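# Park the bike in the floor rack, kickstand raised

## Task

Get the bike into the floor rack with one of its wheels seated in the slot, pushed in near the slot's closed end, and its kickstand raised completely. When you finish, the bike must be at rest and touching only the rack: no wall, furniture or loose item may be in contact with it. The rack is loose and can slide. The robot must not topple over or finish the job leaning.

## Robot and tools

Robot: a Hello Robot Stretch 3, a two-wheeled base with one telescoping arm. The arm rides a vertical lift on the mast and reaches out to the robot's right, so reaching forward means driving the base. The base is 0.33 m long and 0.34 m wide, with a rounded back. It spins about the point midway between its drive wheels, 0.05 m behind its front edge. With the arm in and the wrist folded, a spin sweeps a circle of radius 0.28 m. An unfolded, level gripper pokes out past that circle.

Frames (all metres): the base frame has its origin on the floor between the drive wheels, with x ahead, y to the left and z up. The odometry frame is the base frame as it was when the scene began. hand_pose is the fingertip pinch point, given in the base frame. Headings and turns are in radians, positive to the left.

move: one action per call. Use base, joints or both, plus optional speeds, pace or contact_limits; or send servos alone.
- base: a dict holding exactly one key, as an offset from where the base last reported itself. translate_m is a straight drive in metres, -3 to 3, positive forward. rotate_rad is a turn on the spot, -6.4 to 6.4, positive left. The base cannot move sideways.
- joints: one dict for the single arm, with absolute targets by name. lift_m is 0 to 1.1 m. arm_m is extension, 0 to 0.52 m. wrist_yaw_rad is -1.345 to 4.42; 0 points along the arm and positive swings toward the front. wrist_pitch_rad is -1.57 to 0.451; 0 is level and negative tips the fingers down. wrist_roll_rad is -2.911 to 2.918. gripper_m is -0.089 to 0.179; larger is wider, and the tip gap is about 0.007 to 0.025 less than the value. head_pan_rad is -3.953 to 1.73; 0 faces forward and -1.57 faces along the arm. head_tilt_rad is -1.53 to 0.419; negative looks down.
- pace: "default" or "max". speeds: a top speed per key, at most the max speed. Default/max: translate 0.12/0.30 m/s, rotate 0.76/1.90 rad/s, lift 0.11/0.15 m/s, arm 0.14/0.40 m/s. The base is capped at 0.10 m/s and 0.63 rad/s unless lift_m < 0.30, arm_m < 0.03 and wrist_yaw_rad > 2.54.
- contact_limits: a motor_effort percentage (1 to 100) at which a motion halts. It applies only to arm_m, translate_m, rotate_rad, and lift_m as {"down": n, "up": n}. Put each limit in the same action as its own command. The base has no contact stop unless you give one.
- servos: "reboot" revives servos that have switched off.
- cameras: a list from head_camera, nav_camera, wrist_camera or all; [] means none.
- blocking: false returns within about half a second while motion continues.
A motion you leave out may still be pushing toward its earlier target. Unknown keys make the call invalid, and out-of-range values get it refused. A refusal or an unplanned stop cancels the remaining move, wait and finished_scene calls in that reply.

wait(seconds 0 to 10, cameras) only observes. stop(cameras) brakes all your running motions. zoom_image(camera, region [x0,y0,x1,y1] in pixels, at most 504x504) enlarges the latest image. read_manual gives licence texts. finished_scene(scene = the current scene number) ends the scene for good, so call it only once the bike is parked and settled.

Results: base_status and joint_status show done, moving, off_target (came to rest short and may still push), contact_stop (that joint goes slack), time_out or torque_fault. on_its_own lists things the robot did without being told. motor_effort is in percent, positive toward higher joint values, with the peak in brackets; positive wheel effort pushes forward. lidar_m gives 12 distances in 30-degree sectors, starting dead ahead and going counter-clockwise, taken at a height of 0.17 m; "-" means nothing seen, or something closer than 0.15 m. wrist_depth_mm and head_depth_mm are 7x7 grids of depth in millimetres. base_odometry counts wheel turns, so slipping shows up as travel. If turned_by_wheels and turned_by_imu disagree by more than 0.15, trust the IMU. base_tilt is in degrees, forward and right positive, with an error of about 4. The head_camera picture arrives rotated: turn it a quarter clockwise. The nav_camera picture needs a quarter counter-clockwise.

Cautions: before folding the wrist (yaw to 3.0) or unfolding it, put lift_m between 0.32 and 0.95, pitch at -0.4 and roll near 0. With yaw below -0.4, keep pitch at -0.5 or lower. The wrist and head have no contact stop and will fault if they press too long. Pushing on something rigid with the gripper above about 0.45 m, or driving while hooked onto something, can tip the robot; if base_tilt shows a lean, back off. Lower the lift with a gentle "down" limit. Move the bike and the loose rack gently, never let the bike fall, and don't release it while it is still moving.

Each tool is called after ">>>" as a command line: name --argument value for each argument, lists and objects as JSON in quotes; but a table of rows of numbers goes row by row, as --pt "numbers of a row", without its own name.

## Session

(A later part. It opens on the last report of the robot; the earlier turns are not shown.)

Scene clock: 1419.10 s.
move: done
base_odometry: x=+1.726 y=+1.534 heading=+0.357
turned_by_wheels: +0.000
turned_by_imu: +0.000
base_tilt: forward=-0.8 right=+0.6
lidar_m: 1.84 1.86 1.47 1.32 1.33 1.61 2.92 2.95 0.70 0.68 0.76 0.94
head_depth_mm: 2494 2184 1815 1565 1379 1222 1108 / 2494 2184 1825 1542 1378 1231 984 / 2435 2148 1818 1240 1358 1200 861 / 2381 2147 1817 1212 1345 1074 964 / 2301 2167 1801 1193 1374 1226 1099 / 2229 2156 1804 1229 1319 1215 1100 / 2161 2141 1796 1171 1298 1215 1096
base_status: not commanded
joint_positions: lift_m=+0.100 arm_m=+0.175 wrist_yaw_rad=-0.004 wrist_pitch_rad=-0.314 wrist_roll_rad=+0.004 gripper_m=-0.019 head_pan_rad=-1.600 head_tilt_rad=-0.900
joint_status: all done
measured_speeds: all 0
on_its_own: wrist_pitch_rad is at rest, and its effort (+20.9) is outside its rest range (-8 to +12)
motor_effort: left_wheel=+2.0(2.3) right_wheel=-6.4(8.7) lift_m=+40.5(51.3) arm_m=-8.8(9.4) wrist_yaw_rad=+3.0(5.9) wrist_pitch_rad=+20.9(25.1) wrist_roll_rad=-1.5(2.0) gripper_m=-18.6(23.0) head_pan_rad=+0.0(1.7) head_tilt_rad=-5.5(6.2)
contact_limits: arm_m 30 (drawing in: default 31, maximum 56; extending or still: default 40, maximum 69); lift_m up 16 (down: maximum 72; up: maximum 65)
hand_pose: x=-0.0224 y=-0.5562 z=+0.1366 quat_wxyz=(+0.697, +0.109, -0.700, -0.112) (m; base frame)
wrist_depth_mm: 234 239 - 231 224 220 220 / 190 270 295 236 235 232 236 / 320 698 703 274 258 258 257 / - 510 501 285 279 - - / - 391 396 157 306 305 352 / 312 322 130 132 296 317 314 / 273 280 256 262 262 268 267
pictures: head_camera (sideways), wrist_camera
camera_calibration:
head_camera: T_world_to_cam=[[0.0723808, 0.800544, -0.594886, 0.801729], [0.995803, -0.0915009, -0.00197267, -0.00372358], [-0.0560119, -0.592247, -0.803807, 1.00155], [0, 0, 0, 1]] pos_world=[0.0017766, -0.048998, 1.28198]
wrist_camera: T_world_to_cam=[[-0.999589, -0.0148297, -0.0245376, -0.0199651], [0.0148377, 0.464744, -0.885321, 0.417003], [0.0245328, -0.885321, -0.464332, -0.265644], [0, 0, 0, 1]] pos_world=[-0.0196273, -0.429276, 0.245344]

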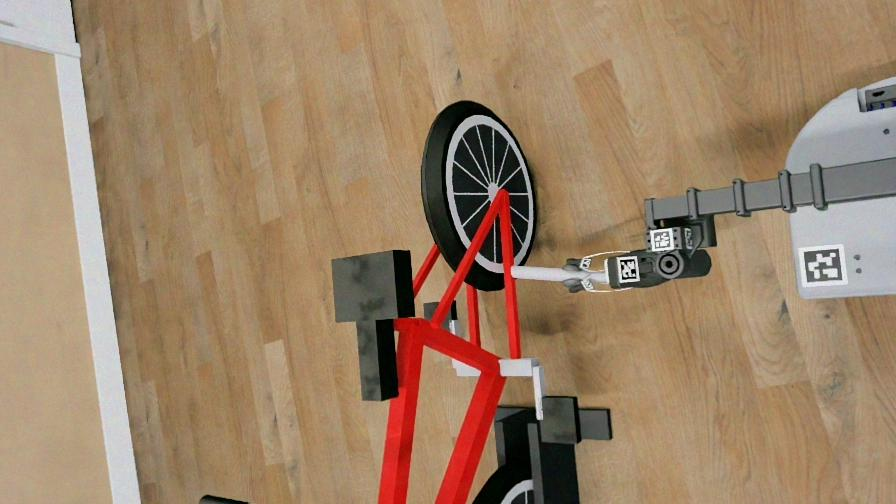

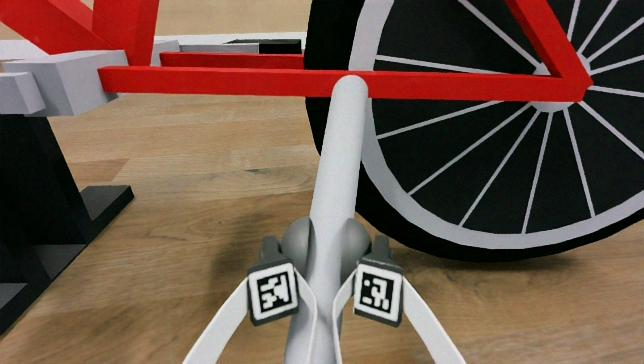

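>>> move --joints '{"lift_m": 0.06}' --speeds '{"lift_m": 0.03}' --cameras '[]'

>>> move --base '{"translate_m": 0.05}' --speeds '{"translate_m": 0.03}' --contact_limits '{"translate_m": 25}' --cameras '["wrist_camera", "head_camera"]'

Scene clock: 1456.80 s.
move: done
base_odometry: x=+1.726 y=+1.534 heading=+0.357
turned_by_wheels: +0.000
turned_by_imu: -0.001
base_tilt: forward=-0.8 right=+0.5
lidar_m: 1.84 1.85 1.47 1.32 1.33 1.61 2.93 2.94 0.70 0.68 0.76 0.94
head_depth_mm: 2526 2188 1829 1573 1382 1225 1099 / 2478 2171 1816 1539 1377 1230 986 / 2421 2179 1827 1242 1370 1203 926 / 2372 2162 1800 1215 1337 1165 964 / 2287 2158 1817 1195 1370 1228 1100 / 2226 2172 1820 1220 1334 1221 1095 / 2154 2124 1807 1166 1310 1213 1098
base_status: not commanded
joint_positions: lift_m=+0.060 arm_m=+0.175 wrist_yaw_rad=+0.001 wrist_pitch_rad=-0.183 wrist_roll_rad=+0.004 gripper_m=-0.019 head_pan_rad=-1.600 head_tilt_rad=-0.900
joint_status: all done
measured_speeds: all 0
motor_effort: left_wheel=+2.6(2.6) right_wheel=-6.5(7.1) lift_m=+15.7(37.0) arm_m=+19.2(19.2) wrist_yaw_rad=-1.0(3.7) wrist_pitch_rad=-3.2(21.0) wrist_roll_rad=-1.5(1.9) gripper_m=-12.7(19.4) head_pan_rad=-0.1(1.5) head_tilt_rad=-3.3(5.6)
contact_limits: arm_m 30 (drawing in: default 31, maximum 56; extending or still: default 40, maximum 69)
hand_pose: x=-0.0212 y=-0.5674 z=+0.1283 quat_wxyz=(+0.703, +0.065, -0.705, -0.065) (m; base frame)
wrist_depth_mm: 238 238 - 234 226 209 223 / 196 244 - 236 236 233 233 / 308 - - 263 253 252 248 / 531 626 609 554 263 262 262 / - 440 436 154 279 - 280 / 323 340 129 131 290 296 315 / 276 276 255 254 263 273 270
pictures: none
No camera images: "cameras" was empty.

Scene clock: 1459.00 s.
move: done
base_odometry: x=+1.773 y=+1.551 heading=+0.357
turned_by_wheels: +0.000
turned_by_imu: +0.000
base_tilt: forward=-0.7 right=+0.4
lidar_m: 1.79 1.80 1.48 1.33 1.33 1.62 2.97 2.99 0.70 0.68 0.75 2.00
head_depth_mm: 2521 2174 1828 1576 1380 1225 1109 / 2478 2174 1821 1483 1370 1226 981 / 2456 2142 1819 1242 1365 1209 929 / 2338 2151 1801 1221 1339 1165 963 / 2302 2159 1798 1202 1376 1224 1096 / 2196 2138 1800 1230 1326 1224 1103 / 2154 2134 1764 1193 1299 1223 1093
base_status: done
joint_positions: lift_m=+0.060 arm_m=+0.175 wrist_yaw_rad=-0.082 wrist_pitch_rad=-0.183 wrist_roll_rad=+0.004 gripper_m=-0.019 head_pan_rad=-1.600 head_tilt_rad=-0.900
joint_status: not commanded
measured_speeds: all 0
on_its_own: wrist_yaw_rad is held at -0.057, not at your +0.000, by its stall guard, which is not easing now; wrist_yaw_rad is at rest, and its effort (+21.4) is outside its rest range (-9 to +9)
motor_effort: left_wheel=+0.8(9.8) right_wheel=+12.3(16.8) lift_m=+25.9(27.9) arm_m=+7.7(25.0) wrist_yaw_rad=+21.4(35.3) wrist_pitch_rad=-3.4(3.4) wrist_roll_rad=-1.6(1.8) gripper_m=-11.2(13.8) head_pan_rad=-0.3(1.2) head_tilt_rad=-4.6(5.8)
contact_limits: arm_m 30 (drawing in: default 31, maximum 56; extending or still: default 40, maximum 69); translate_m 25 (maximum 100)
hand_pose: x=-0.0417 y=-0.5668 z=+0.1284 quat_wxyz=(+0.700, +0.036, -0.707, -0.094) (m; base frame)
wrist_depth_mm: 223 242 - 232 231 232 240 / 193 262 - 237 240 242 251 / 824 - - 267 256 261 265 / 313 607 610 519 268 - - / 311 436 436 154 287 - 305 / 324 337 310 133 130 309 329 / 278 273 254 128 261 271 271
pictures: head_camera (sideways), wrist_camera
camera_calibration:
head_camera: T_world_to_cam=[[0.0723808, 0.800544, -0.594886, 0.801729], [0.995803, -0.0915009, -0.00197267, -0.00372358], [-0.0560119, -0.592247, -0.803807, 1.00155], [0, 0, 0, 1]] pos_world=[0.0017766, -0.048998, 1.28198]
wrist_camera: T_world_to_cam=[[-0.997956, 0.0600382, -0.0218821, 0.00256001], [0.0412037, 0.342838, -0.93849, 0.35372], [-0.0488433, -0.937474, -0.344611, -0.326245], [0, 0, 0, 1]] pos_world=[-0.0279547, -0.427269, 0.219591]

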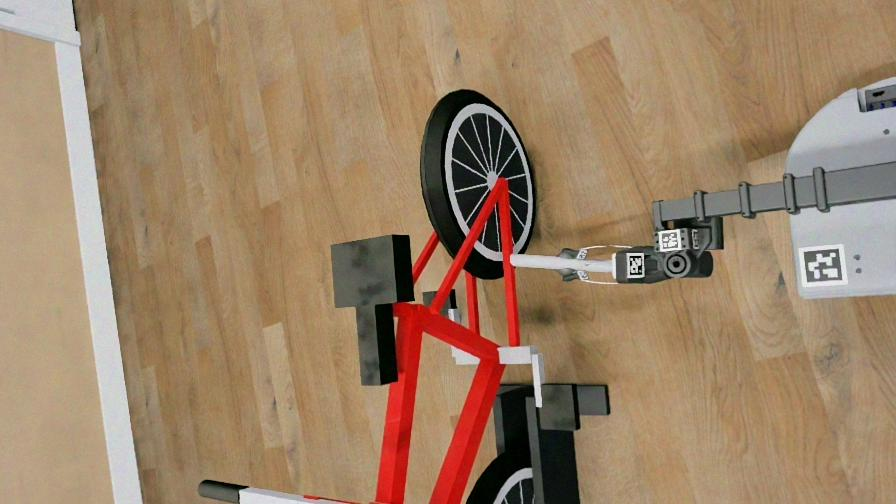

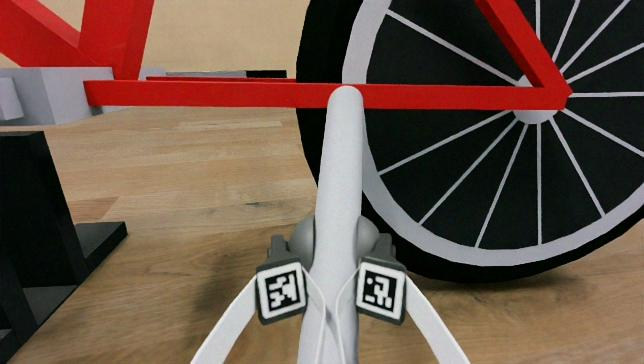

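>>> move --joints '{"gripper_m": 0.08}' --cameras '[]'

>>> move --joints '{"arm_m": 0.1, "wrist_yaw_rad": 0.0}' --cameras '[]'

>>> move --joints '{"arm_m": 0.03, "lift_m": 0.45, "wrist_pitch_rad": -1.5}' --cameras '["head_camera"]'

>>> move --base '{"translate_m": -0.65}' --joints '{"gripper_m": -0.02}' --cameras '["head_camera", "nav_camera"]'

Scene clock: 1484.90 s.
move: done
base_odometry: x=+1.773 y=+1.551 heading=+0.357
turned_by_wheels: +0.000
turned_by_imu: -0.001
base_tilt: forward=-0.8 right=+0.5
lidar_m: 1.79 1.80 1.48 1.33 1.34 1.62 2.98 2.99 0.70 0.68 0.75 0.94
head_depth_mm: 2534 2181 1843 1572 1379 1224 1103 / 2462 2157 1812 1511 1377 1223 988 / 2416 2153 1808 1244 1367 1208 922 / 2352 2153 1809 1213 1342 1166 965 / 2311 2160 1804 1191 1372 1220 1100 / 2254 2144 1817 1235 1324 1214 1096 / 2149 2156 1813 1195 1304 1217 1101
base_status: not commanded
joint_positions: lift_m=+0.060 arm_m=+0.175 wrist_yaw_rad=-0.060 wrist_pitch_rad=-0.215 wrist_roll_rad=+0.004 gripper_m=+0.080 head_pan_rad=-1.600 head_tilt_rad=-0.900
joint_status: all done
measured_speeds: all 0
on_its_own: wrist_yaw_rad is held at -0.057, not at your +0.000, by its stall guard, which is not easing now
motor_effort: left_wheel=+1.0(2.0) right_wheel=+6.7(12.7) lift_m=+33.3(33.6) arm_m=-5.2(6.0) wrist_yaw_rad=+1.6(22.1) wrist_pitch_rad=+2.6(3.3) wrist_roll_rad=-1.6(1.9) gripper_m=+0.0(100.0) head_pan_rad=-0.1(1.7) head_tilt_rad=-3.1(5.8)
contact_limits: arm_m 30 (drawing in: default 31, maximum 56; extending or still: default 40, maximum 69); translate_m 25 (maximum 100)
hand_pose: x=-0.0361 y=-0.5647 z=+0.1205 quat_wxyz=(+0.699, +0.055, -0.706, -0.097) (m; base frame)
wrist_depth_mm: 222 244 - 230 228 225 231 / 188 - - 212 236 241 245 / 817 872 873 692 255 258 260 / 308 561 553 478 266 - - / - 400 401 153 157 300 301 / 304 316 132 142 128 313 311 / 262 245 262 242 259 249 257
pictures: none
No camera images: "cameras" was empty.

Scene clock: 1486.63 s.
move: done
base_odometry: x=+1.773 y=+1.551 heading=+0.357
turned_by_wheels: +0.000
turned_by_imu: +0.000
base_tilt: forward=-0.8 right=+0.5
lidar_m: 1.79 1.80 1.48 1.33 1.34 1.62 2.98 2.99 0.70 0.68 0.75 0.94
head_depth_mm: 2543 2187 1832 1566 1380 1223 1107 / 2462 2150 1805 1512 1387 1228 980 / 2438 2156 1811 1244 1359 1223 890 / 2375 2154 1799 1213 1341 1030 964 / 2322 2145 1809 1190 1366 1222 1104 / 2237 2140 1796 1232 1322 1217 1092 / 2175 2141 1779 1201 1295 1215 1094
base_status: not commanded
joint_positions: lift_m=+0.060 arm_m=+0.100 wrist_yaw_rad=-0.002 wrist_pitch_rad=-0.216 wrist_roll_rad=+0.004 gripper_m=+0.080 head_pan_rad=-1.600 head_tilt_rad=-0.900
joint_status: all done
measured_speeds: all 0
motor_effort: left_wheel=+1.5(1.6) right_wheel=+5.9(6.9) lift_m=+32.0(34.0) arm_m=-12.3(15.2) wrist_yaw_rad=+1.6(5.5) wrist_pitch_rad=+2.8(2.9) wrist_roll_rad=-1.3(1.9) gripper_m=-0.2(1.6) head_pan_rad=-0.7(1.6) head_tilt_rad=-3.5(5.3)
contact_limits: translate_m 25 (maximum 100)
hand_pose: x=-0.0220 y=-0.4901 z=+0.1203 quat_wxyz=(+0.702, +0.076, -0.704, -0.077) (m; base frame)
wrist_depth_mm: - 298 - - 288 278 - / 242 258 - 357 - - - / - 783 884 773 - - - / - 606 547 513 348 - 346 / - 401 400 378 153 355 390 / - 317 133 291 128 311 310 / 265 245 262 251 256 249 256
pictures: none
No camera images: "cameras" was empty.

Scene clock: 1491.00 s.
move: contact_stop
base_odometry: x=+1.773 y=+1.551 heading=+0.357
turned_by_wheels: +0.000
turned_by_imu: -0.001
base_tilt: forward=-0.8 right=+0.6
lidar_m: 1.79 1.80 1.48 1.33 1.34 1.62 2.97 2.99 0.70 0.59 0.75 0.94
head_depth_mm: 2540 2162 1821 1568 1376 1224 1103 / 2457 2169 1810 1517 1368 1224 964 / 2450 2168 1814 1236 1357 588 921 / 2372 2149 1816 1218 1337 626 951 / 2301 2151 1812 1190 1367 1219 1100 / 2215 2156 1813 1236 1325 1217 1098 / 2153 2146 1802 1203 1307 1209 1098
base_status: not commanded
joint_positions: lift_m=+0.450 arm_m=+0.055 wrist_yaw_rad=-0.002 wrist_pitch_rad=-1.493 wrist_roll_rad=+0.007 gripper_m=+0.080 head_pan_rad=-1.600 head_tilt_rad=-0.900
joint_status: arm_m contact_stop (moved -0.045 of -0.070); the others done
measured_speeds: all 0
on_its_own: arm_m is slack since a contact_stop (your +0.030 is given up)
motor_effort: left_wheel=+2.2(2.9) right_wheel=+3.1(6.2) lift_m=+32.0(35.6) arm_m=+0.2(37.8) wrist_yaw_rad=+1.8(9.2) wrist_pitch_rad=-1.5(39.4) wrist_roll_rad=-2.0(5.1) gripper_m=+0.6(2.0) head_pan_rad=-1.7(2.2) head_tilt_rad=-4.0(5.5)
contact_limits: translate_m 25 (maximum 100)
hand_pose: x=-0.0216 y=-0.1956 z=+0.3314 quat_wxyz=(+0.517, +0.478, -0.521, -0.483) (m; base frame)
wrist_depth_mm: 470 473 466 467 465 459 463 / 482 475 480 478 467 472 468 / 495 493 487 486 479 477 475 / 490 501 491 494 486 493 491 / 506 504 500 339 339 489 495 / 521 512 133 348 127 346 500 / 531 520 516 355 352 351 508
pictures: head_camera (sideways)
ARM HIT: the arm struck its own base or body hard.
camera_calibration:
head_camera: T_world_to_cam=[[0.0723808, 0.800544, -0.594886, 0.801729], [0.995803, -0.0915009, -0.00197267, -0.00372358], [-0.0560119, -0.592247, -0.803807, 1.00155], [0, 0, 0, 1]] pos_world=[0.0017766, -0.048998, 1.28198]

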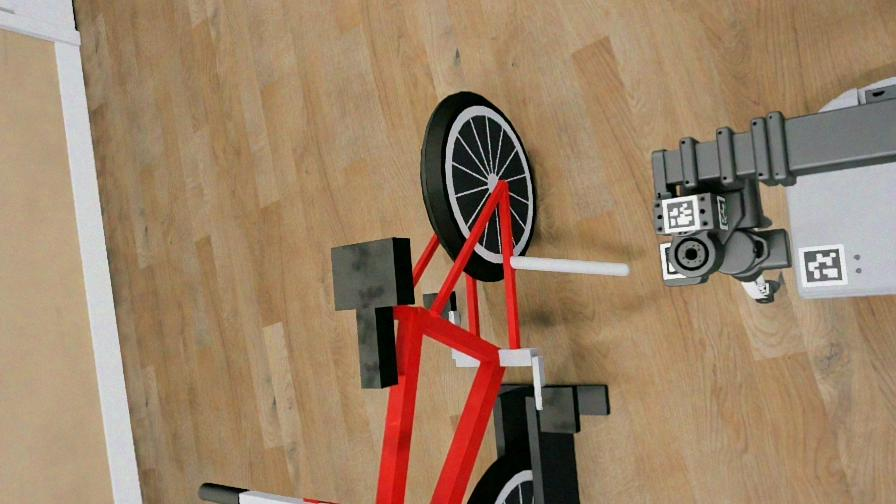

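not run: a stop that you did not command came earlier in this reply.

>>> move --joints '{"arm_m": 0.15, "gripper_m": 0.0, "head_pan_rad": -1.6, "head_tilt_rad": -0.9}'

Scene clock: 1512.37 s.
move: done
base_odometry: x=+1.773 y=+1.551 heading=+0.357
turned_by_wheels: +0.000
turned_by_imu: -0.001
base_tilt: forward=-0.7 right=+0.5
lidar_m: 1.80 1.81 1.48 1.33 1.33 1.62 2.98 2.98 0.70 0.59 0.75 0.94
head_depth_mm: 2508 2166 1817 1578 1385 1228 1104 / 2461 2166 1799 1508 1372 1223 959 / 2407 2167 1804 1243 1339 602 923 / 2342 2148 1817 1216 679 1193 967 / 2284 2153 1813 1189 1368 1218 1101 / 2241 2150 1801 1231 1309 1215 1099 / 2152 2150 1808 1199 1295 1215 1095
base_status: not commanded
joint_positions: lift_m=+0.450 arm_m=+0.150 wrist_yaw_rad=-0.002 wrist_pitch_rad=-1.494 wrist_roll_rad=+0.006 gripper_m=+0.000 head_pan_rad=-1.600 head_tilt_rad=-0.900
joint_status: all done
measured_speeds: all 0
motor_effort: left_wheel=+2.0(3.0) right_wheel=+2.4(3.6) lift_m=+26.7(27.2) arm_m=+12.9(14.7) wrist_yaw_rad=+2.0(2.5) wrist_pitch_rad=-1.2(1.4) wrist_roll_rad=-2.5(2.9) gripper_m=-2.0(99.1) head_pan_rad=-2.0(2.3) head_tilt_rad=-4.1(5.6)
contact_limits: translate_m 25 (maximum 100)
hand_pose: x=-0.0216 y=-0.2906 z=+0.3314 quat_wxyz=(+0.517, +0.478, -0.521, -0.483) (m; base frame)
wrist_depth_mm: 473 469 468 468 464 461 461 / 475 476 476 474 472 477 470 / 486 488 486 482 480 481 478 / 496 497 496 490 489 485 488 / 501 505 509 160 496 492 494 / 512 513 509 131 388 505 499 / 522 515 516 354 352 363 508
pictures: head_camera (sideways), nav_camera (sideways), wrist_camera
camera_calibration:
head_camera: T_world_to_cam=[[0.0723808, 0.800544, -0.594886, 0.801729], [0.995803, -0.0915009, -0.00197267, -0.00372358], [-0.0560119, -0.592247, -0.803807, 1.00155], [0, 0, 0, 1]] pos_world=[0.0017766, -0.048998, 1.28198]
nav_camera: T_world_to_cam=[[-0.0253272, -0.767607, 0.64042, -0.788572], [-0.99961, 0.0269755, -0.00719953, 0.0657552], [-0.0117492, -0.640352, -0.767991, 0.961783], [0, 0, 0, 1]] pos_world=[0.0570575, 0.00879266, 1.24413]
wrist_camera: T_world_to_cam=[[-0.999436, 0.0208567, -0.0263145, 0.000542052], [0.0183449, 0.99556, 0.0923284, 0.296331], [0.0281233, 0.0917936, -0.995381, 0.519925], [0, 0, 0, 1]] pos_world=[-0.0195164, -0.342752, 0.490177]

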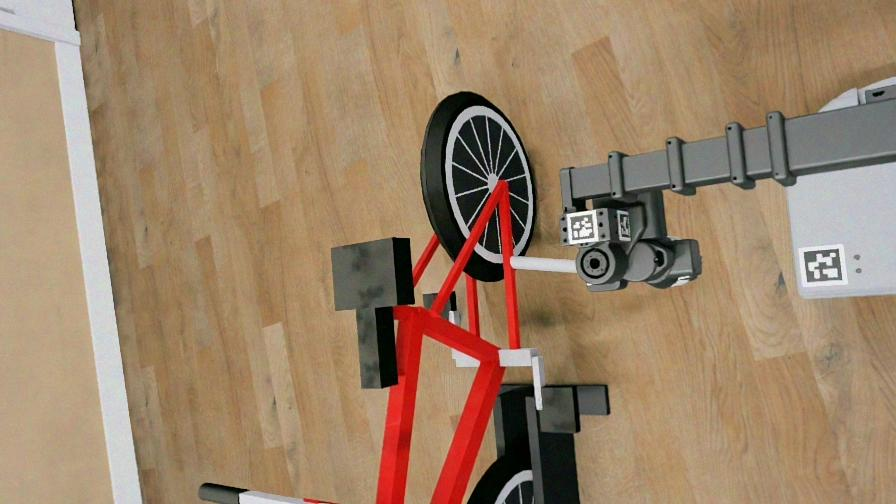

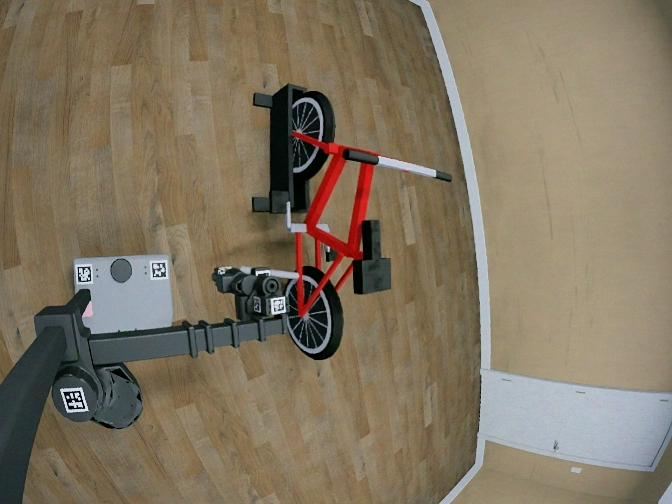

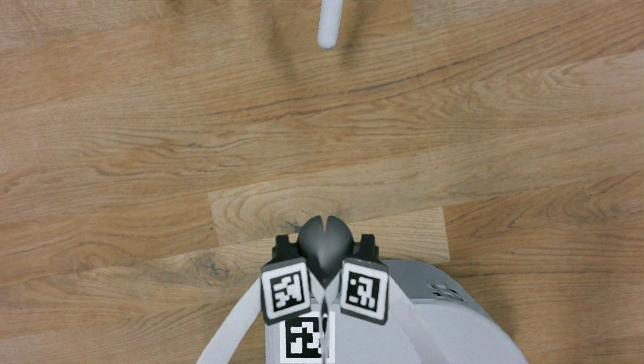

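>>> move --joints '{"wrist_pitch_rad": -0.4, "gripper_m": 0.12, "lift_m": 0.3}' --cameras '["head_camera", "wrist_camera"]'

Scene clock: 1539.47 s.
move: done
base_odometry: x=+1.773 y=+1.551 heading=+0.357
turned_by_wheels: +0.000
turned_by_imu: -0.001
base_tilt: forward=-0.8 right=+0.5
lidar_m: 1.79 1.80 1.47 1.33 1.34 1.62 2.97 2.99 0.70 0.59 0.75 0.94
head_depth_mm: 2514 2172 1824 1573 1374 1228 1104 / 2460 2175 1817 1507 1375 1226 986 / 2408 2187 1817 1245 1363 766 662 / 2346 2150 1804 1219 1228 1167 963 / 2289 2152 1811 1188 1342 1212 1100 / 2224 2161 1798 1224 1313 1215 1101 / 2177 2157 1805 1192 1304 1219 1100
base_status: not commanded
joint_positions: lift_m=+0.300 arm_m=+0.150 wrist_yaw_rad=-0.002 wrist_pitch_rad=-0.423 wrist_roll_rad=+0.006 gripper_m=+0.120 head_pan_rad=-1.600 head_tilt_rad=-0.900
joint_status: all done
measured_speeds: all 0
motor_effort: left_wheel=+1.7(2.7) right_wheel=+3.0(3.6) lift_m=+24.4(27.0) arm_m=+12.5(13.8) wrist_yaw_rad=+1.5(2.3) wrist_pitch_rad=+4.2(5.6) wrist_roll_rad=-2.6(2.7) gripper_m=-0.3(100.0) head_pan_rad=-1.5(2.5) head_tilt_rad=-3.5(5.1)
contact_limits: translate_m 25 (maximum 100)
hand_pose: x=-0.0220 y=-0.5187 z=+0.3115 quat_wxyz=(+0.689, +0.148, -0.693, -0.150) (m; base frame)
wrist_depth_mm: - - 273 - - - - / - - 301 - 288 277 275 / 313 904 460 962 294 - 294 / 720 347 403 450 332 - - / 296 - 576 566 - 324 378 / 268 122 518 492 419 124 484 / 244 121 452 434 445 421 443
pictures: head_camera (sideways), wrist_camera
camera_calibration:
head_camera: T_world_to_cam=[[0.0723808, 0.800544, -0.594886, 0.801729], [0.995803, -0.0915009, -0.00197267, -0.00372358], [-0.0560119, -0.592247, -0.803807, 1.00155], [0, 0, 0, 1]] pos_world=[0.0017766, -0.048998, 1.28198]
wrist_camera: T_world_to_cam=[[-0.999505, -0.0127449, -0.0287555, -0.0123018], [0.0167422, 0.558377, -0.829419, 0.585537], [0.0266272, -0.82949, -0.557887, -0.0930604], [0, 0, 0, 1]] pos_world=[-0.0196209, -0.404299, 0.433384]

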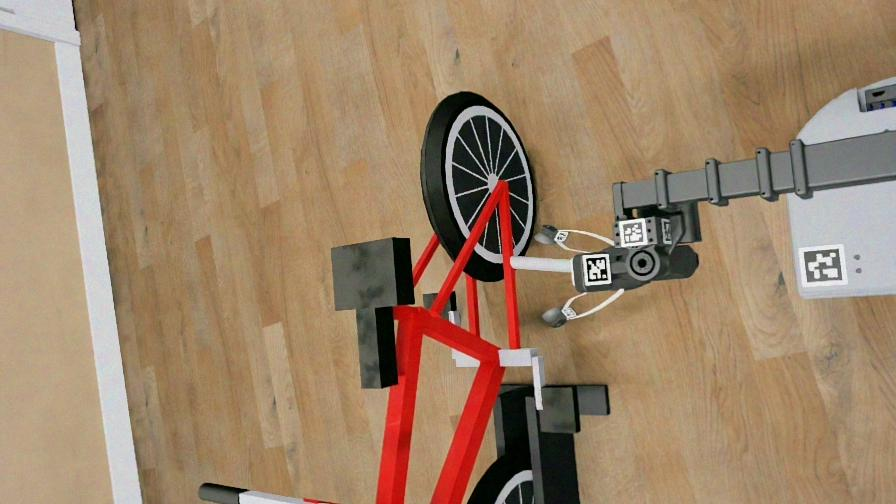

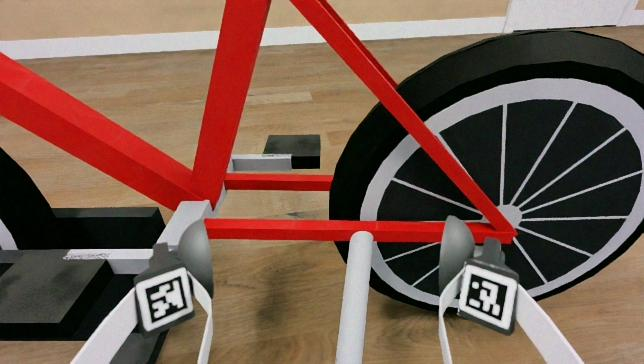

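>>> move --base '{"translate_m": -0.02}' --joints '{"wrist_pitch_rad": 0.0, "arm_m": 0.18}' --cameras '[]'

>>> move --joints '{"lift_m": 0.1}' --cameras '["head_camera", "wrist_camera"]'

Scene clock: 1549.57 s.
move: done
base_odometry: x=+1.754 y=+1.544 heading=+0.357
turned_by_wheels: +0.000
turned_by_imu: -0.001
base_tilt: forward=-0.8 right=+0.4
lidar_m: 1.81 1.82 1.47 1.32 1.33 1.62 2.96 2.97 0.70 0.59 0.76 0.94
head_depth_mm: 2496 2187 1823 1574 1374 1228 1101 / 2480 2158 1821 1537 1379 1231 981 / 2424 2141 1810 1241 1362 755 663 / 2368 2173 1826 1190 888 1195 964 / 2286 2145 1820 1123 1360 1216 1098 / 2208 2171 1801 1223 1320 1223 1099 / 2165 2147 1803 1174 1295 1214 1097
base_status: done
joint_positions: lift_m=+0.300 arm_m=+0.180 wrist_yaw_rad=-0.002 wrist_pitch_rad=-0.027 wrist_roll_rad=+0.006 gripper_m=+0.120 head_pan_rad=-1.600 head_tilt_rad=-0.900
joint_status: all done
measured_speeds: all 0
motor_effort: left_wheel=-2.0(7.1) right_wheel=-4.1(7.5) lift_m=+26.5(27.2) arm_m=+12.5(15.4) wrist_yaw_rad=+0.9(2.2) wrist_pitch_rad=+4.8(6.9) wrist_roll_rad=-2.3(2.8) gripper_m=-0.1(1.3) head_pan_rad=-2.4(2.8) head_tilt_rad=-4.5(5.3)
hand_pose: x=-0.0219 y=-0.5805 z=+0.4077 quat_wxyz=(+0.705, +0.009, -0.709, -0.011) (m; base frame)
wrist_depth_mm: - - 202 201 - - - / 284 - - 321 - - - / - 263 265 - - - - / - - 270 - - - - / - - 278 332 - 280 - / 317 123 851 839 278 126 273 / 293 298 411 311 281 117 -
pictures: none
No camera images: "cameras" was empty.

Scene clock: 1552.23 s.
move: done
base_odometry: x=+1.754 y=+1.544 heading=+0.357
turned_by_wheels: +0.000
turned_by_imu: +0.000
base_tilt: forward=-0.8 right=+0.6
lidar_m: 1.81 1.82 1.47 1.32 1.33 1.62 2.96 2.97 0.70 0.59 0.76 0.94
head_depth_mm: 2565 2164 1826 1561 1379 1227 1105 / 2459 2162 1806 1541 1376 1223 984 / 2412 2146 1814 1237 1359 1188 865 / 2359 2176 1820 1213 1324 1171 965 / 2302 2143 1820 1193 1360 1223 1099 / 2246 2122 1818 1228 1320 1223 1097 / 2176 2133 1815 1172 1302 1220 1100
base_status: not commanded
joint_positions: lift_m=+0.100 arm_m=+0.180 wrist_yaw_rad=-0.002 wrist_pitch_rad=-0.026 wrist_roll_rad=+0.006 gripper_m=+0.120 head_pan_rad=-1.600 head_tilt_rad=-0.900
joint_status: all done
measured_speeds: all 0
motor_effort: left_wheel=-2.1(2.9) right_wheel=-4.4(4.9) lift_m=+24.7(27.3) arm_m=+11.1(13.8) wrist_yaw_rad=+2.1(2.1) wrist_pitch_rad=+4.5(4.8) wrist_roll_rad=-2.7(2.8) gripper_m=-1.1(2.4) head_pan_rad=-1.9(2.9) head_tilt_rad=-2.9(5.2)
hand_pose: x=-0.0219 y=-0.5805 z=+0.2080 quat_wxyz=(+0.705, +0.009, -0.709, -0.010) (m; base frame)
wrist_depth_mm: - - - - 234 232 232 / - - - - 239 237 235 / 259 262 - 257 246 243 243 / - 263 367 267 252 250 250 / 199 223 629 231 259 257 258 / - 122 530 273 267 126 267 / - 375 406 373 278 117 -
pictures: head_camera (sideways), wrist_camera
camera_calibration:
head_camera: T_world_to_cam=[[0.0723808, 0.800544, -0.594886, 0.801729], [0.995803, -0.0915009, -0.00197267, -0.00372358], [-0.0560119, -0.592247, -0.803807, 1.00155], [0, 0, 0, 1]] pos_world=[0.0017766, -0.048998, 1.28198]
wrist_camera: T_world_to_cam=[[-0.999514, -0.0232526, -0.0207393, -0.0237332], [0.0158421, 0.193898, -0.980894, 0.35414], [0.0268297, -0.980746, -0.193436, -0.365697], [0, 0, 0, 1]] pos_world=[-0.0195204, -0.427875, 0.276143]

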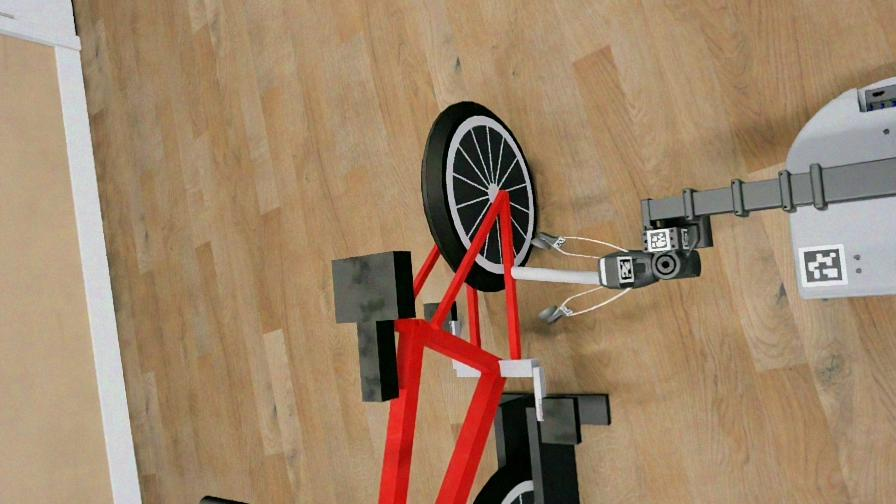

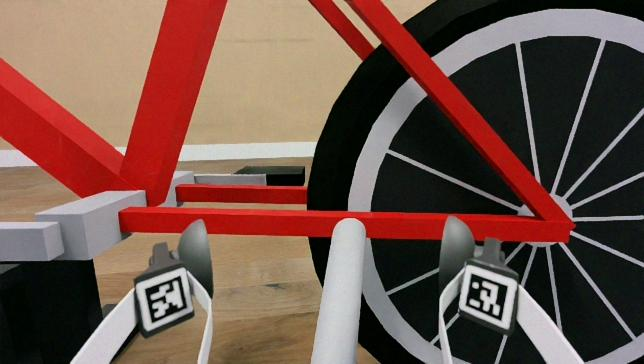

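>>> move --joints '{"lift_m": 0.02}' --speeds '{"lift_m": 0.06}' --cameras '["head_camera", "wrist_camera"]'

Scene clock: 1559.67 s.
move: done
base_odometry: x=+1.754 y=+1.544 heading=+0.357
turned_by_wheels: +0.000
turned_by_imu: -0.001
base_tilt: forward=-0.8 right=+0.5
lidar_m: 1.81 1.82 1.47 1.33 1.33 1.62 2.96 2.97 0.72 2.44 0.76 0.94
head_depth_mm: 2549 2172 1828 1569 1378 1226 1105 / 2478 2173 1813 1536 1385 1217 982 / 2428 2179 1803 1246 1364 1210 923 / 2370 2166 1797 1213 1343 1163 964 / 2291 2156 1807 1193 1376 1219 1100 / 2235 2148 1803 1228 1317 1218 1095 / 2168 2153 1803 1172 1303 1219 1097
base_status: not commanded
joint_positions: lift_m=+0.020 arm_m=+0.180 wrist_yaw_rad=-0.002 wrist_pitch_rad=-0.026 wrist_roll_rad=+0.006 gripper_m=+0.120 head_pan_rad=-1.600 head_tilt_rad=-0.900
joint_status: all done
measured_speeds: all 0
motor_effort: left_wheel=-1.5(2.6) right_wheel=-3.9(5.2) lift_m=+26.2(27.6) arm_m=+7.5(9.9) wrist_yaw_rad=+1.6(2.3) wrist_pitch_rad=+4.6(4.8) wrist_roll_rad=-2.5(2.7) gripper_m=-0.2(1.6) head_pan_rad=-3.1(3.5) head_tilt_rad=-2.8(4.4)
hand_pose: x=-0.0219 y=-0.5805 z=+0.1280 quat_wxyz=(+0.705, +0.009, -0.709, -0.010) (m; base frame)
wrist_depth_mm: 259 242 - 246 230 209 229 / 202 248 - 240 236 236 232 / - - - 261 246 243 241 / 304 923 915 253 251 250 248 / 316 590 534 156 257 256 257 / - 122 375 131 275 128 266 / - 267 290 263 286 262 284
pictures: head_camera (sideways), wrist_camera
camera_calibration:
head_camera: T_world_to_cam=[[0.0723808, 0.800544, -0.594886, 0.801729], [0.995803, -0.0915009, -0.00197267, -0.00372358], [-0.0560119, -0.592247, -0.803807, 1.00155], [0, 0, 0, 1]] pos_world=[0.0017766, -0.048998, 1.28198]
wrist_camera: T_world_to_cam=[[-0.999514, -0.0232551, -0.0207364, -0.0253939], [0.0158414, 0.193802, -0.980913, 0.275632], [0.02683, -0.980765, -0.193339, -0.381199], [0, 0, 0, 1]] pos_world=[-0.0195204, -0.427875, 0.196143]

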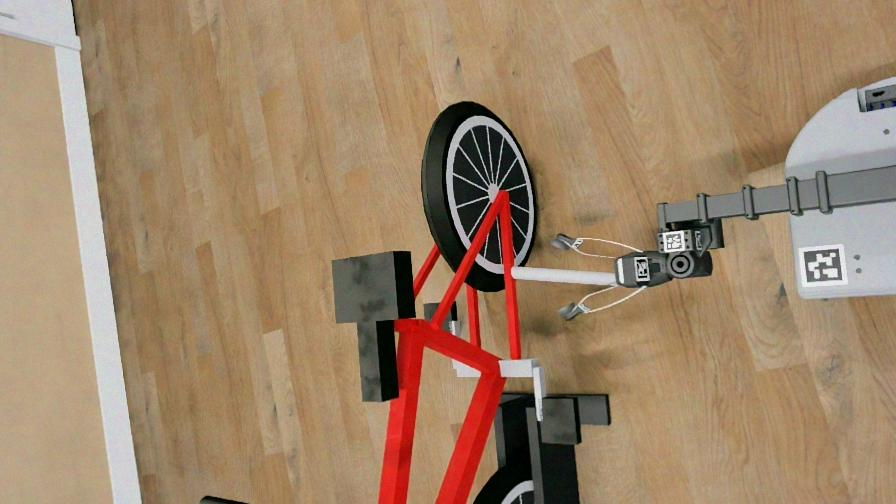

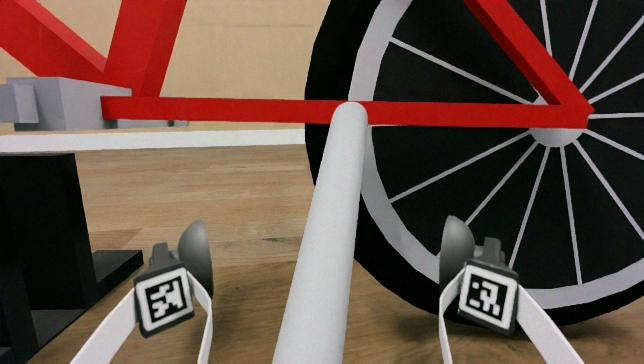

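>>> move --joints '{"gripper_m": -0.03}' --cameras '["head_camera", "wrist_camera"]'

Scene clock: 1565.93 s.
move: done
base_odometry: x=+1.754 y=+1.544 heading=+0.357
turned_by_wheels: +0.000
turned_by_imu: -0.001
base_tilt: forward=-0.8 right=+0.6
lidar_m: 1.81 1.82 1.47 1.32 1.33 1.61 2.96 2.96 0.72 2.44 0.76 0.94
head_depth_mm: 2519 2178 1822 1559 1371 1224 1102 / 2472 2184 1810 1523 1376 1229 985 / 2439 2162 1826 1233 1363 1205 925 / 2366 2143 1814 1204 1339 1168 962 / 2284 2144 1807 1191 1368 1221 1099 / 2238 2157 1805 1230 1316 1215 1100 / 2163 2134 1793 1170 1304 1209 1095
base_status: not commanded
joint_positions: lift_m=+0.020 arm_m=+0.180 wrist_yaw_rad=+0.000 wrist_pitch_rad=-0.013 wrist_roll_rad=+0.006 gripper_m=-0.028 head_pan_rad=-1.600 head_tilt_rad=-0.900
joint_status: all done
measured_speeds: all 0
motor_effort: left_wheel=-1.7(2.9) right_wheel=-4.7(5.0) lift_m=+29.5(34.5) arm_m=+5.5(7.9) wrist_yaw_rad=+0.8(6.6) wrist_pitch_rad=+2.2(4.8) wrist_roll_rad=-2.3(2.8) gripper_m=-30.7(100.0) head_pan_rad=-2.4(3.3) head_tilt_rad=-3.9(4.0)
hand_pose: x=-0.0215 y=-0.5809 z=+0.1314 quat_wxyz=(+0.705, +0.005, -0.709, -0.005) (m; base frame)
wrist_depth_mm: 264 244 - 255 232 213 229 / 246 251 - 241 237 236 235 / - - - 205 246 243 242 / 306 - - 180 250 249 250 / 316 568 552 154 257 257 257 / - 390 129 134 130 265 264 / 284 301 282 - 279 277 279
pictures: head_camera (sideways), wrist_camera
camera_calibration:
head_camera: T_world_to_cam=[[0.0724613, 0.800537, -0.594887, 0.801729], [0.995797, -0.0915662, -0.00192539, -0.00378698], [-0.0560129, -0.592247, -0.803807, 1.00155], [0, 0, 0, 1]] pos_world=[0.00177618, -0.0489981, 1.28198]
wrist_camera: T_world_to_cam=[[-0.999478, -0.0250561, -0.020407, -0.0260843], [0.0155457, 0.180816, -0.983394, 0.27178], [0.02833, -0.983198, -0.180332, -0.384034], [0, 0, 0, 1]] pos_world=[-0.019416, -0.427377, 0.197481]

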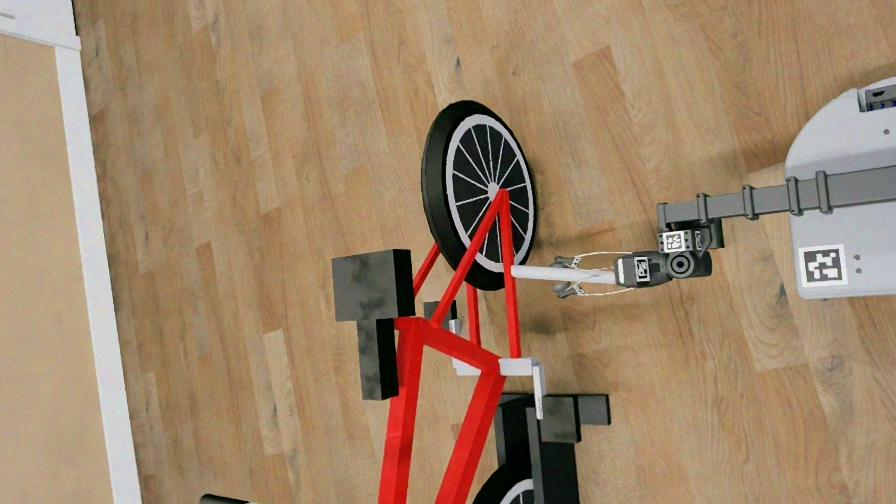

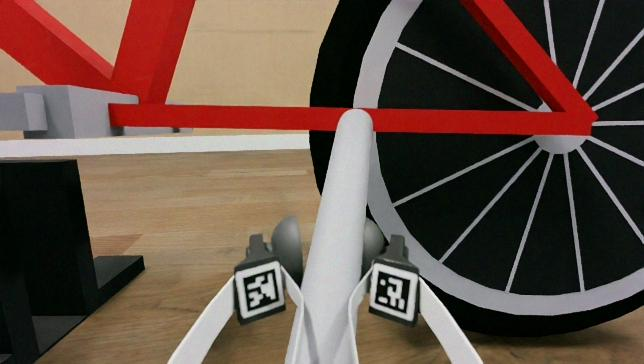

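>>> move --joints '{"wrist_roll_rad": -0.15}' --speeds '{"wrist_roll_rad": 0.3}' --cameras '["wrist_camera"]'

Scene clock: 1576.20 s.
move: off_target
base_odometry: x=+1.754 y=+1.544 heading=+0.357
turned_by_wheels: +0.000
turned_by_imu: -0.001
base_tilt: forward=-0.8 right=+0.5
lidar_m: 1.81 1.83 1.47 1.33 1.33 1.62 2.95 2.97 0.72 2.44 0.75 0.94
head_depth_mm: 2508 2178 1812 1559 1378 1225 1106 / 2463 2150 1820 1542 1377 1219 986 / 2438 2172 1812 1240 1359 1206 924 / 2356 2165 1819 1206 1339 1166 965 / 2291 2155 1809 1195 1374 1217 1102 / 2218 2129 1797 1224 1322 1218 1103 / 2158 2158 1802 1171 1297 1221 1094
base_status: not commanded
joint_positions: lift_m=+0.020 arm_m=+0.180 wrist_yaw_rad=+0.001 wrist_pitch_rad=-0.010 wrist_roll_rad=-0.124 gripper_m=-0.026 head_pan_rad=-1.600 head_tilt_rad=-0.900
joint_status: wrist_roll_rad off_target (ended at -0.124, target -0.150)
measured_speeds: all 0
motor_effort: left_wheel=-1.3(2.4) right_wheel=-4.7(5.1) lift_m=+21.9(23.0) arm_m=+3.3(4.7) wrist_yaw_rad=-1.0(1.0) wrist_pitch_rad=+1.8(2.3) wrist_roll_rad=-8.8(9.1) gripper_m=-11.3(12.2) head_pan_rad=-2.1(3.7) head_tilt_rad=-2.5(3.8)
hand_pose: x=-0.0213 y=-0.5810 z=+0.1320 quat_wxyz=(+0.750, +0.004, -0.662, -0.003) (m; base frame)
wrist_depth_mm: 242 245 - - 234 228 230 / 182 245 - - 238 236 235 / - - - 256 244 242 239 / 310 730 834 727 248 251 247 / 315 482 510 154 256 257 255 / 314 347 131 131 133 264 262 / 261 278 269 - 289 272 271
pictures: wrist_camera
camera_calibration:
wrist_camera: T_world_to_cam=[[-0.993574, -0.0274493, 0.109802, -0.0442073], [-0.11295, 0.178428, -0.977449, 0.267497], [0.00723849, -0.98357, -0.180382, -0.384646], [0, 0, 0, 1]] pos_world=[-0.0109253, -0.427268, 0.196935]

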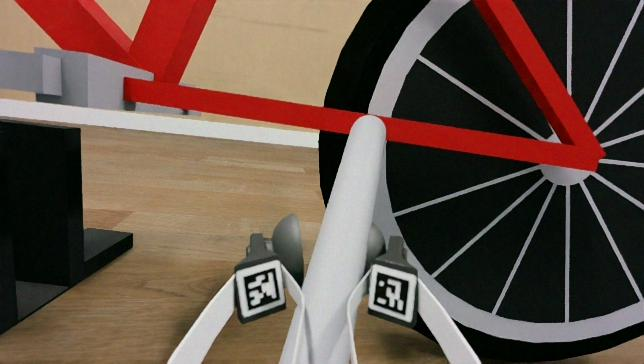

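>>> move --joints '{"wrist_roll_rad": -0.5, "gripper_m": -0.06}' --speeds '{"wrist_roll_rad": 0.3}' --cameras '["wrist_camera", "head_camera"]'

Scene clock: 1585.93 s.
move: off_target
base_odometry: x=+1.754 y=+1.544 heading=+0.357
turned_by_wheels: +0.000
turned_by_imu: -0.001
base_tilt: forward=-0.8 right=+0.5
lidar_m: 1.81 1.82 1.47 1.33 1.33 1.62 2.96 2.97 0.72 2.44 0.75 0.94
head_depth_mm: 2499 2189 1824 1564 1372 1231 1106 / 2483 2173 1829 1533 1378 1225 985 / 2425 2161 1806 1237 1357 1209 925 / 2379 2148 1804 1218 1326 1137 961 / 2292 2168 1812 1253 1376 1223 1101 / 2200 2144 1802 1234 1321 1219 1099 / 2147 2128 1803 1202 1309 1208 1097
base_status: not commanded
joint_positions: lift_m=+0.020 arm_m=+0.180 wrist_yaw_rad=-0.021 wrist_pitch_rad=-0.012 wrist_roll_rad=-0.451 gripper_m=-0.055 head_pan_rad=-1.600 head_tilt_rad=-0.900
joint_status: wrist_roll_rad off_target (ended at -0.451, target -0.500); gripper_m off_target (ended at -0.055, target -0.060)
measured_speeds: all 0
on_its_own: gripper_m is held at -0.056, not at your -0.060, by its stall guard, which is not easing now; wrist_yaw_rad is at rest, and its effort (+18.8) is outside its rest range (-9 to +9)
motor_effort: left_wheel=-1.6(2.2) right_wheel=-4.6(5.0) lift_m=+27.0(27.4) arm_m=+1.7(3.0) wrist_yaw_rad=+18.8(19.0) wrist_pitch_rad=+2.1(2.2) wrist_roll_rad=-16.3(17.1) gripper_m=-16.9(100.0) head_pan_rad=-3.0(3.3) head_tilt_rad=-2.4(3.7)
hand_pose: x=-0.0268 y=-0.5809 z=+0.1316 quat_wxyz=(+0.847, +0.000, -0.531, -0.012) (m; base frame)
wrist_depth_mm: 279 190 - - - 232 233 / 286 - - - 241 238 237 / 313 656 - - 244 245 244 / 310 444 619 706 256 253 249 / 284 337 403 154 258 263 261 / 235 274 129 - 131 266 - / 201 223 253 116 276 - -
pictures: head_camera (sideways), wrist_camera
camera_calibration:
head_camera: T_world_to_cam=[[0.0724613, 0.800537, -0.594887, 0.801729], [0.995797, -0.0915662, -0.00192539, -0.00378698], [-0.0560129, -0.592247, -0.803807, 1.00155], [0, 0, 0, 1]] pos_world=[0.00177618, -0.0489981, 1.28198]
wrist_camera: T_world_to_cam=[[-0.906193, -0.0117098, 0.422703, -0.0793819], [-0.417195, 0.187916, -0.889177, 0.252239], [-0.0690205, -0.982115, -0.175173, -0.38641], [0, 0, 0, 1]] pos_world=[0.00662737, -0.427828, 0.190152]

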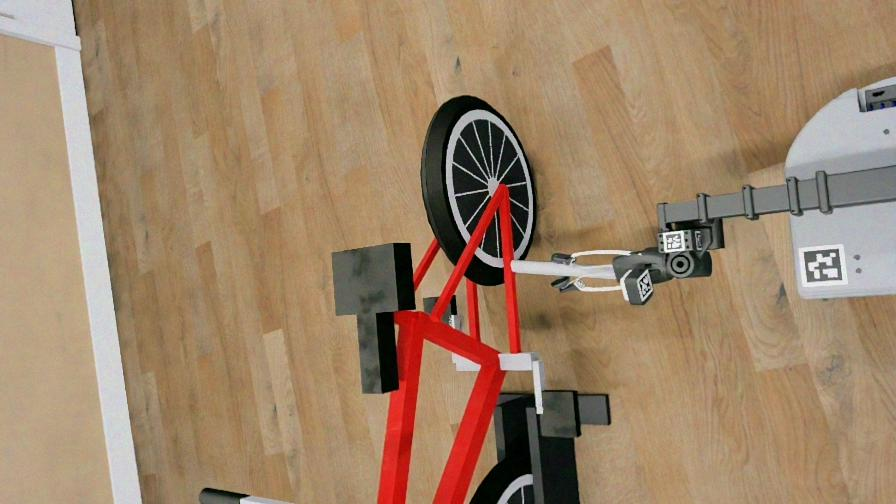

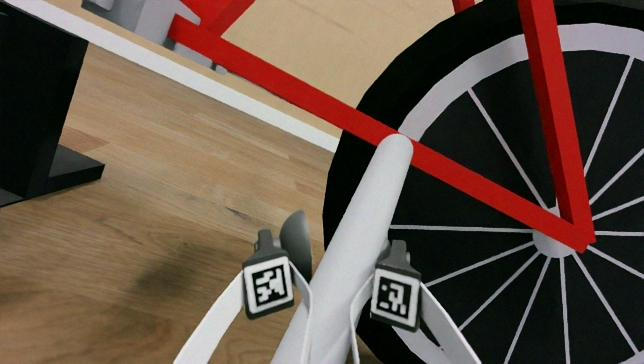

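>>> move --joints '{"wrist_roll_rad": -1.0, "gripper_m": -0.08}' --speeds '{"wrist_roll_rad": 0.4}' --cameras '["wrist_camera", "head_camera"]'

Scene clock: 1604.97 s.
move: off_target
base_odometry: x=+1.754 y=+1.544 heading=+0.357
turned_by_wheels: +0.000
turned_by_imu: -0.001
base_tilt: forward=-0.7 right=+0.5
lidar_m: 1.81 1.82 1.47 1.32 1.33 1.62 2.95 2.97 0.71 2.44 0.74 2.01
head_depth_mm: 2502 2173 1829 1564 1376 1231 1098 / 2475 2190 1813 1482 1367 1218 983 / 2408 2153 1811 1246 1356 1208 925 / 2370 2159 1812 1217 1333 1154 967 / 2301 2169 1808 1219 1361 1221 1105 / 2203 2156 1808 1229 1327 1219 1105 / 2174 2147 1753 1195 1303 1215 1092
base_status: not commanded
joint_positions: lift_m=+0.020 arm_m=+0.180 wrist_yaw_rad=-0.126 wrist_pitch_rad=-0.019 wrist_roll_rad=-0.924 gripper_m=-0.074 head_pan_rad=-1.600 head_tilt_rad=-0.900
joint_status: wrist_roll_rad off_target (ended at -0.924, target -1.000); gripper_m off_target (ended at -0.074, target -0.080)
measured_speeds: all 0
on_its_own: wrist_yaw_rad is held at -0.084, not at your +0.000, by its stall guard, which is still easing; gripper_m is held at -0.075, not at your -0.080, by its stall guard, which is not easing now
motor_effort: left_wheel=-1.9(2.7) right_wheel=+0.6(4.9) lift_m=+22.8(29.1) arm_m=-1.8(2.2) wrist_yaw_rad=+36.5(57.9) wrist_pitch_rad=+3.2(3.8) wrist_roll_rad=-25.5(33.9) gripper_m=-21.6(100.0) head_pan_rad=-2.7(3.7) head_tilt_rad=-2.9(4.4)
hand_pose: x=-0.0534 y=-0.5787 z=+0.1299 quat_wxyz=(+0.946, -0.011, -0.317, -0.063) (m; base frame)
wrist_depth_mm: 336 546 - - - - 218 / 291 421 950 - - 250 - / 252 342 619 - 246 249 254 / 217 289 466 260 253 258 261 / 197 253 339 157 - 266 - / 180 221 127 129 130 261 - / 164 189 276 - 124 - 316
pictures: head_camera (sideways), wrist_camera
camera_calibration:
head_camera: T_world_to_cam=[[0.0724596, 0.800532, -0.594893, 0.801737], [0.995792, -0.0916241, -0.00200615, -0.00368612], [-0.0561125, -0.592244, -0.803802, 1.00154], [0, 0, 0, 1]] pos_world=[0.00177602, -0.0489982, 1.28198]
wrist_camera: T_world_to_cam=[[-0.613637, 0.0362532, 0.788756, -0.106928], [-0.752445, 0.275932, -0.59807, 0.234486], [-0.239325, -0.960493, -0.142043, -0.387326], [0, 0, 0, 1]] pos_world=[0.0181262, -0.43285, 0.169562]

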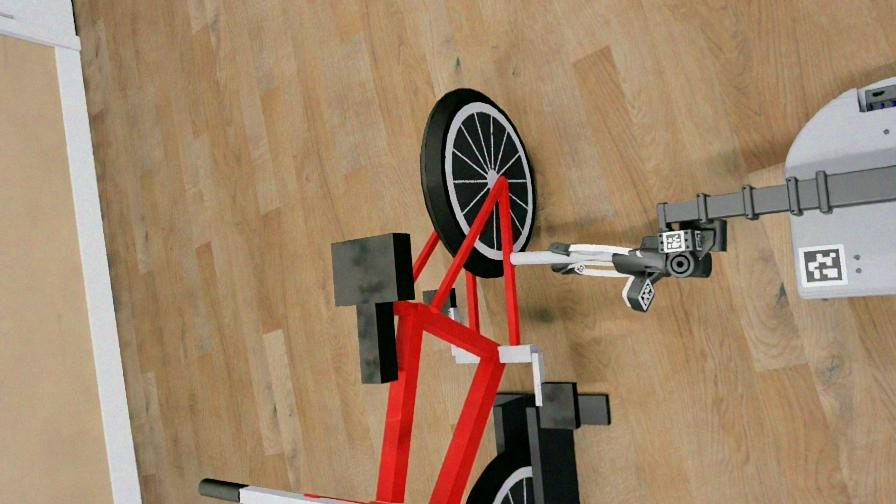

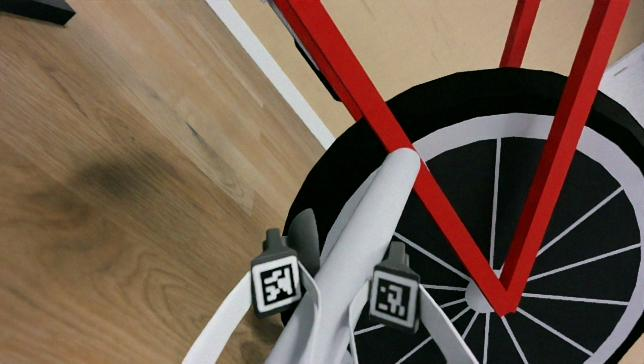

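>>> zoom_image --camera "head_camera" --region '[440, 150, 720, 350]'

Scaled by 1.800 from the camera's 896x504 image, which has a finer 1280x720 frame.

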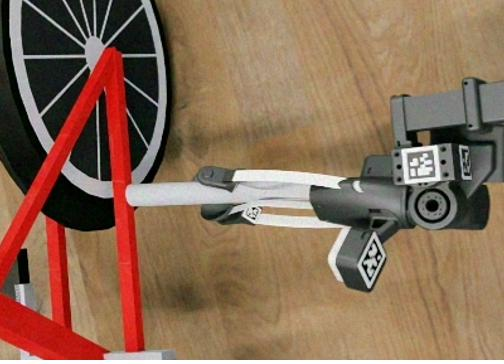

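>>> move --joints '{"wrist_roll_rad": -1.35, "wrist_yaw_rad": -0.1}' --speeds '{"wrist_roll_rad": 0.4}' --cameras '["wrist_camera", "head_camera"]'

>>> zoom_image --camera "head_camera" --region '[440, 150, 720, 350]'

Scene clock: 1635.93 s.
move: off_target
base_odometry: x=+1.754 y=+1.544 heading=+0.357
turned_by_wheels: +0.000
turned_by_imu: -0.001
base_tilt: forward=-0.8 right=+0.5
lidar_m: 1.82 1.82 1.48 1.32 1.33 1.62 2.96 2.97 0.71 2.44 0.75 0.94
head_depth_mm: 2529 2181 1820 1570 1371 1220 1103 / 2437 2169 1810 1532 1376 1227 983 / 2461 2149 1817 1236 1352 1208 919 / 2368 2156 1810 1192 1326 1131 966 / 2282 2141 1805 1152 1376 1225 1097 / 2235 2157 1801 1226 1316 1219 1096 / 2153 2146 1797 1162 1299 1214 1104
base_status: not commanded
joint_positions: lift_m=+0.020 arm_m=+0.180 wrist_yaw_rad=-0.167 wrist_pitch_rad=-0.008 wrist_roll_rad=-1.280 gripper_m=-0.074 head_pan_rad=-1.600 head_tilt_rad=-0.900
joint_status: wrist_yaw_rad off_target (ended at -0.167, target -0.100); wrist_roll_rad off_target (ended at -1.280, target -1.350)
measured_speeds: all 0
on_its_own: wrist_yaw_rad is held at -0.147, not at your -0.100, by its stall guard, which is not easing now; gripper_m is held at -0.075, not at your -0.080, by its stall guard, which is not easing now; wrist_yaw_rad is at rest, and its effort (+16.5) is outside its rest range (-9 to +9)
motor_effort: left_wheel=-1.0(5.6) right_wheel=+0.7(7.6) lift_m=+28.4(33.6) arm_m=-6.2(7.4) wrist_yaw_rad=+16.5(76.0) wrist_pitch_rad=+1.4(7.8) wrist_roll_rad=-23.6(38.6) gripper_m=-20.6(22.7) head_pan_rad=-2.8(3.5) head_tilt_rad=-2.2(3.7)
hand_pose: x=-0.0637 y=-0.5775 z=+0.1326 quat_wxyz=(+0.986, -0.008, -0.145, -0.083) (m; base frame)
wrist_depth_mm: 213 312 688 - - - - / 201 288 567 - 249 - - / 193 266 492 252 240 245 259 / 183 248 361 254 252 253 266 / 175 228 291 158 - 245 281 / 166 214 129 132 128 259 301 / 158 190 285 - 125 303 -
pictures: head_camera (sideways), wrist_camera
camera_calibration:
head_camera: T_world_to_cam=[[0.0724596, 0.800532, -0.594893, 0.801737], [0.995792, -0.0916241, -0.00200615, -0.00368612], [-0.0561125, -0.592244, -0.803802, 1.00154], [0, 0, 0, 1]] pos_world=[0.00177602, -0.0489982, 1.28198]
wrist_camera: T_world_to_cam=[[-0.301548, 0.0161147, 0.953315, -0.129021], [-0.900322, 0.324293, -0.290267, 0.205572], [-0.313831, -0.945819, -0.0832814, -0.39228], [0, 0, 0, 1]] pos_world=[0.0230653, -0.435613, 0.149999]

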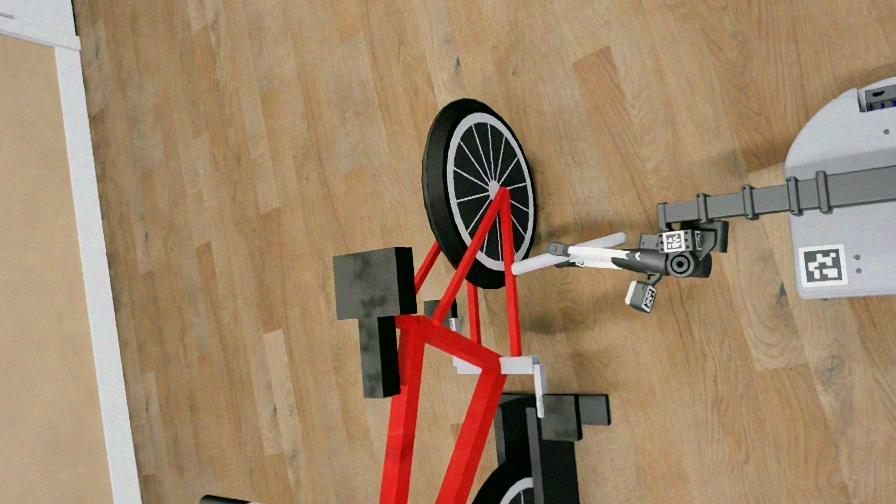

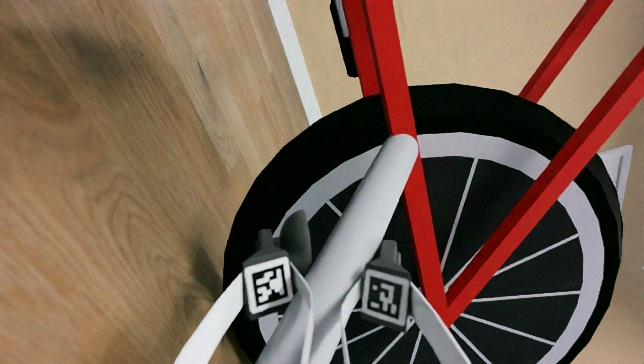

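Scaled by 1.800 from the camera's 896x504 image, which has a finer 1280x720 frame.

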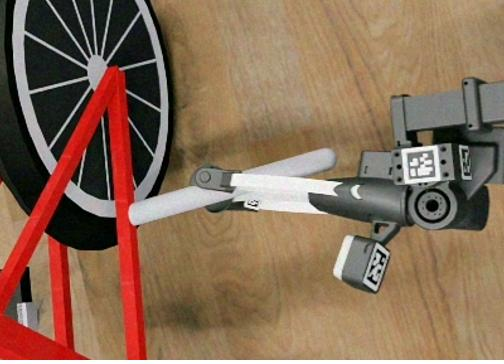

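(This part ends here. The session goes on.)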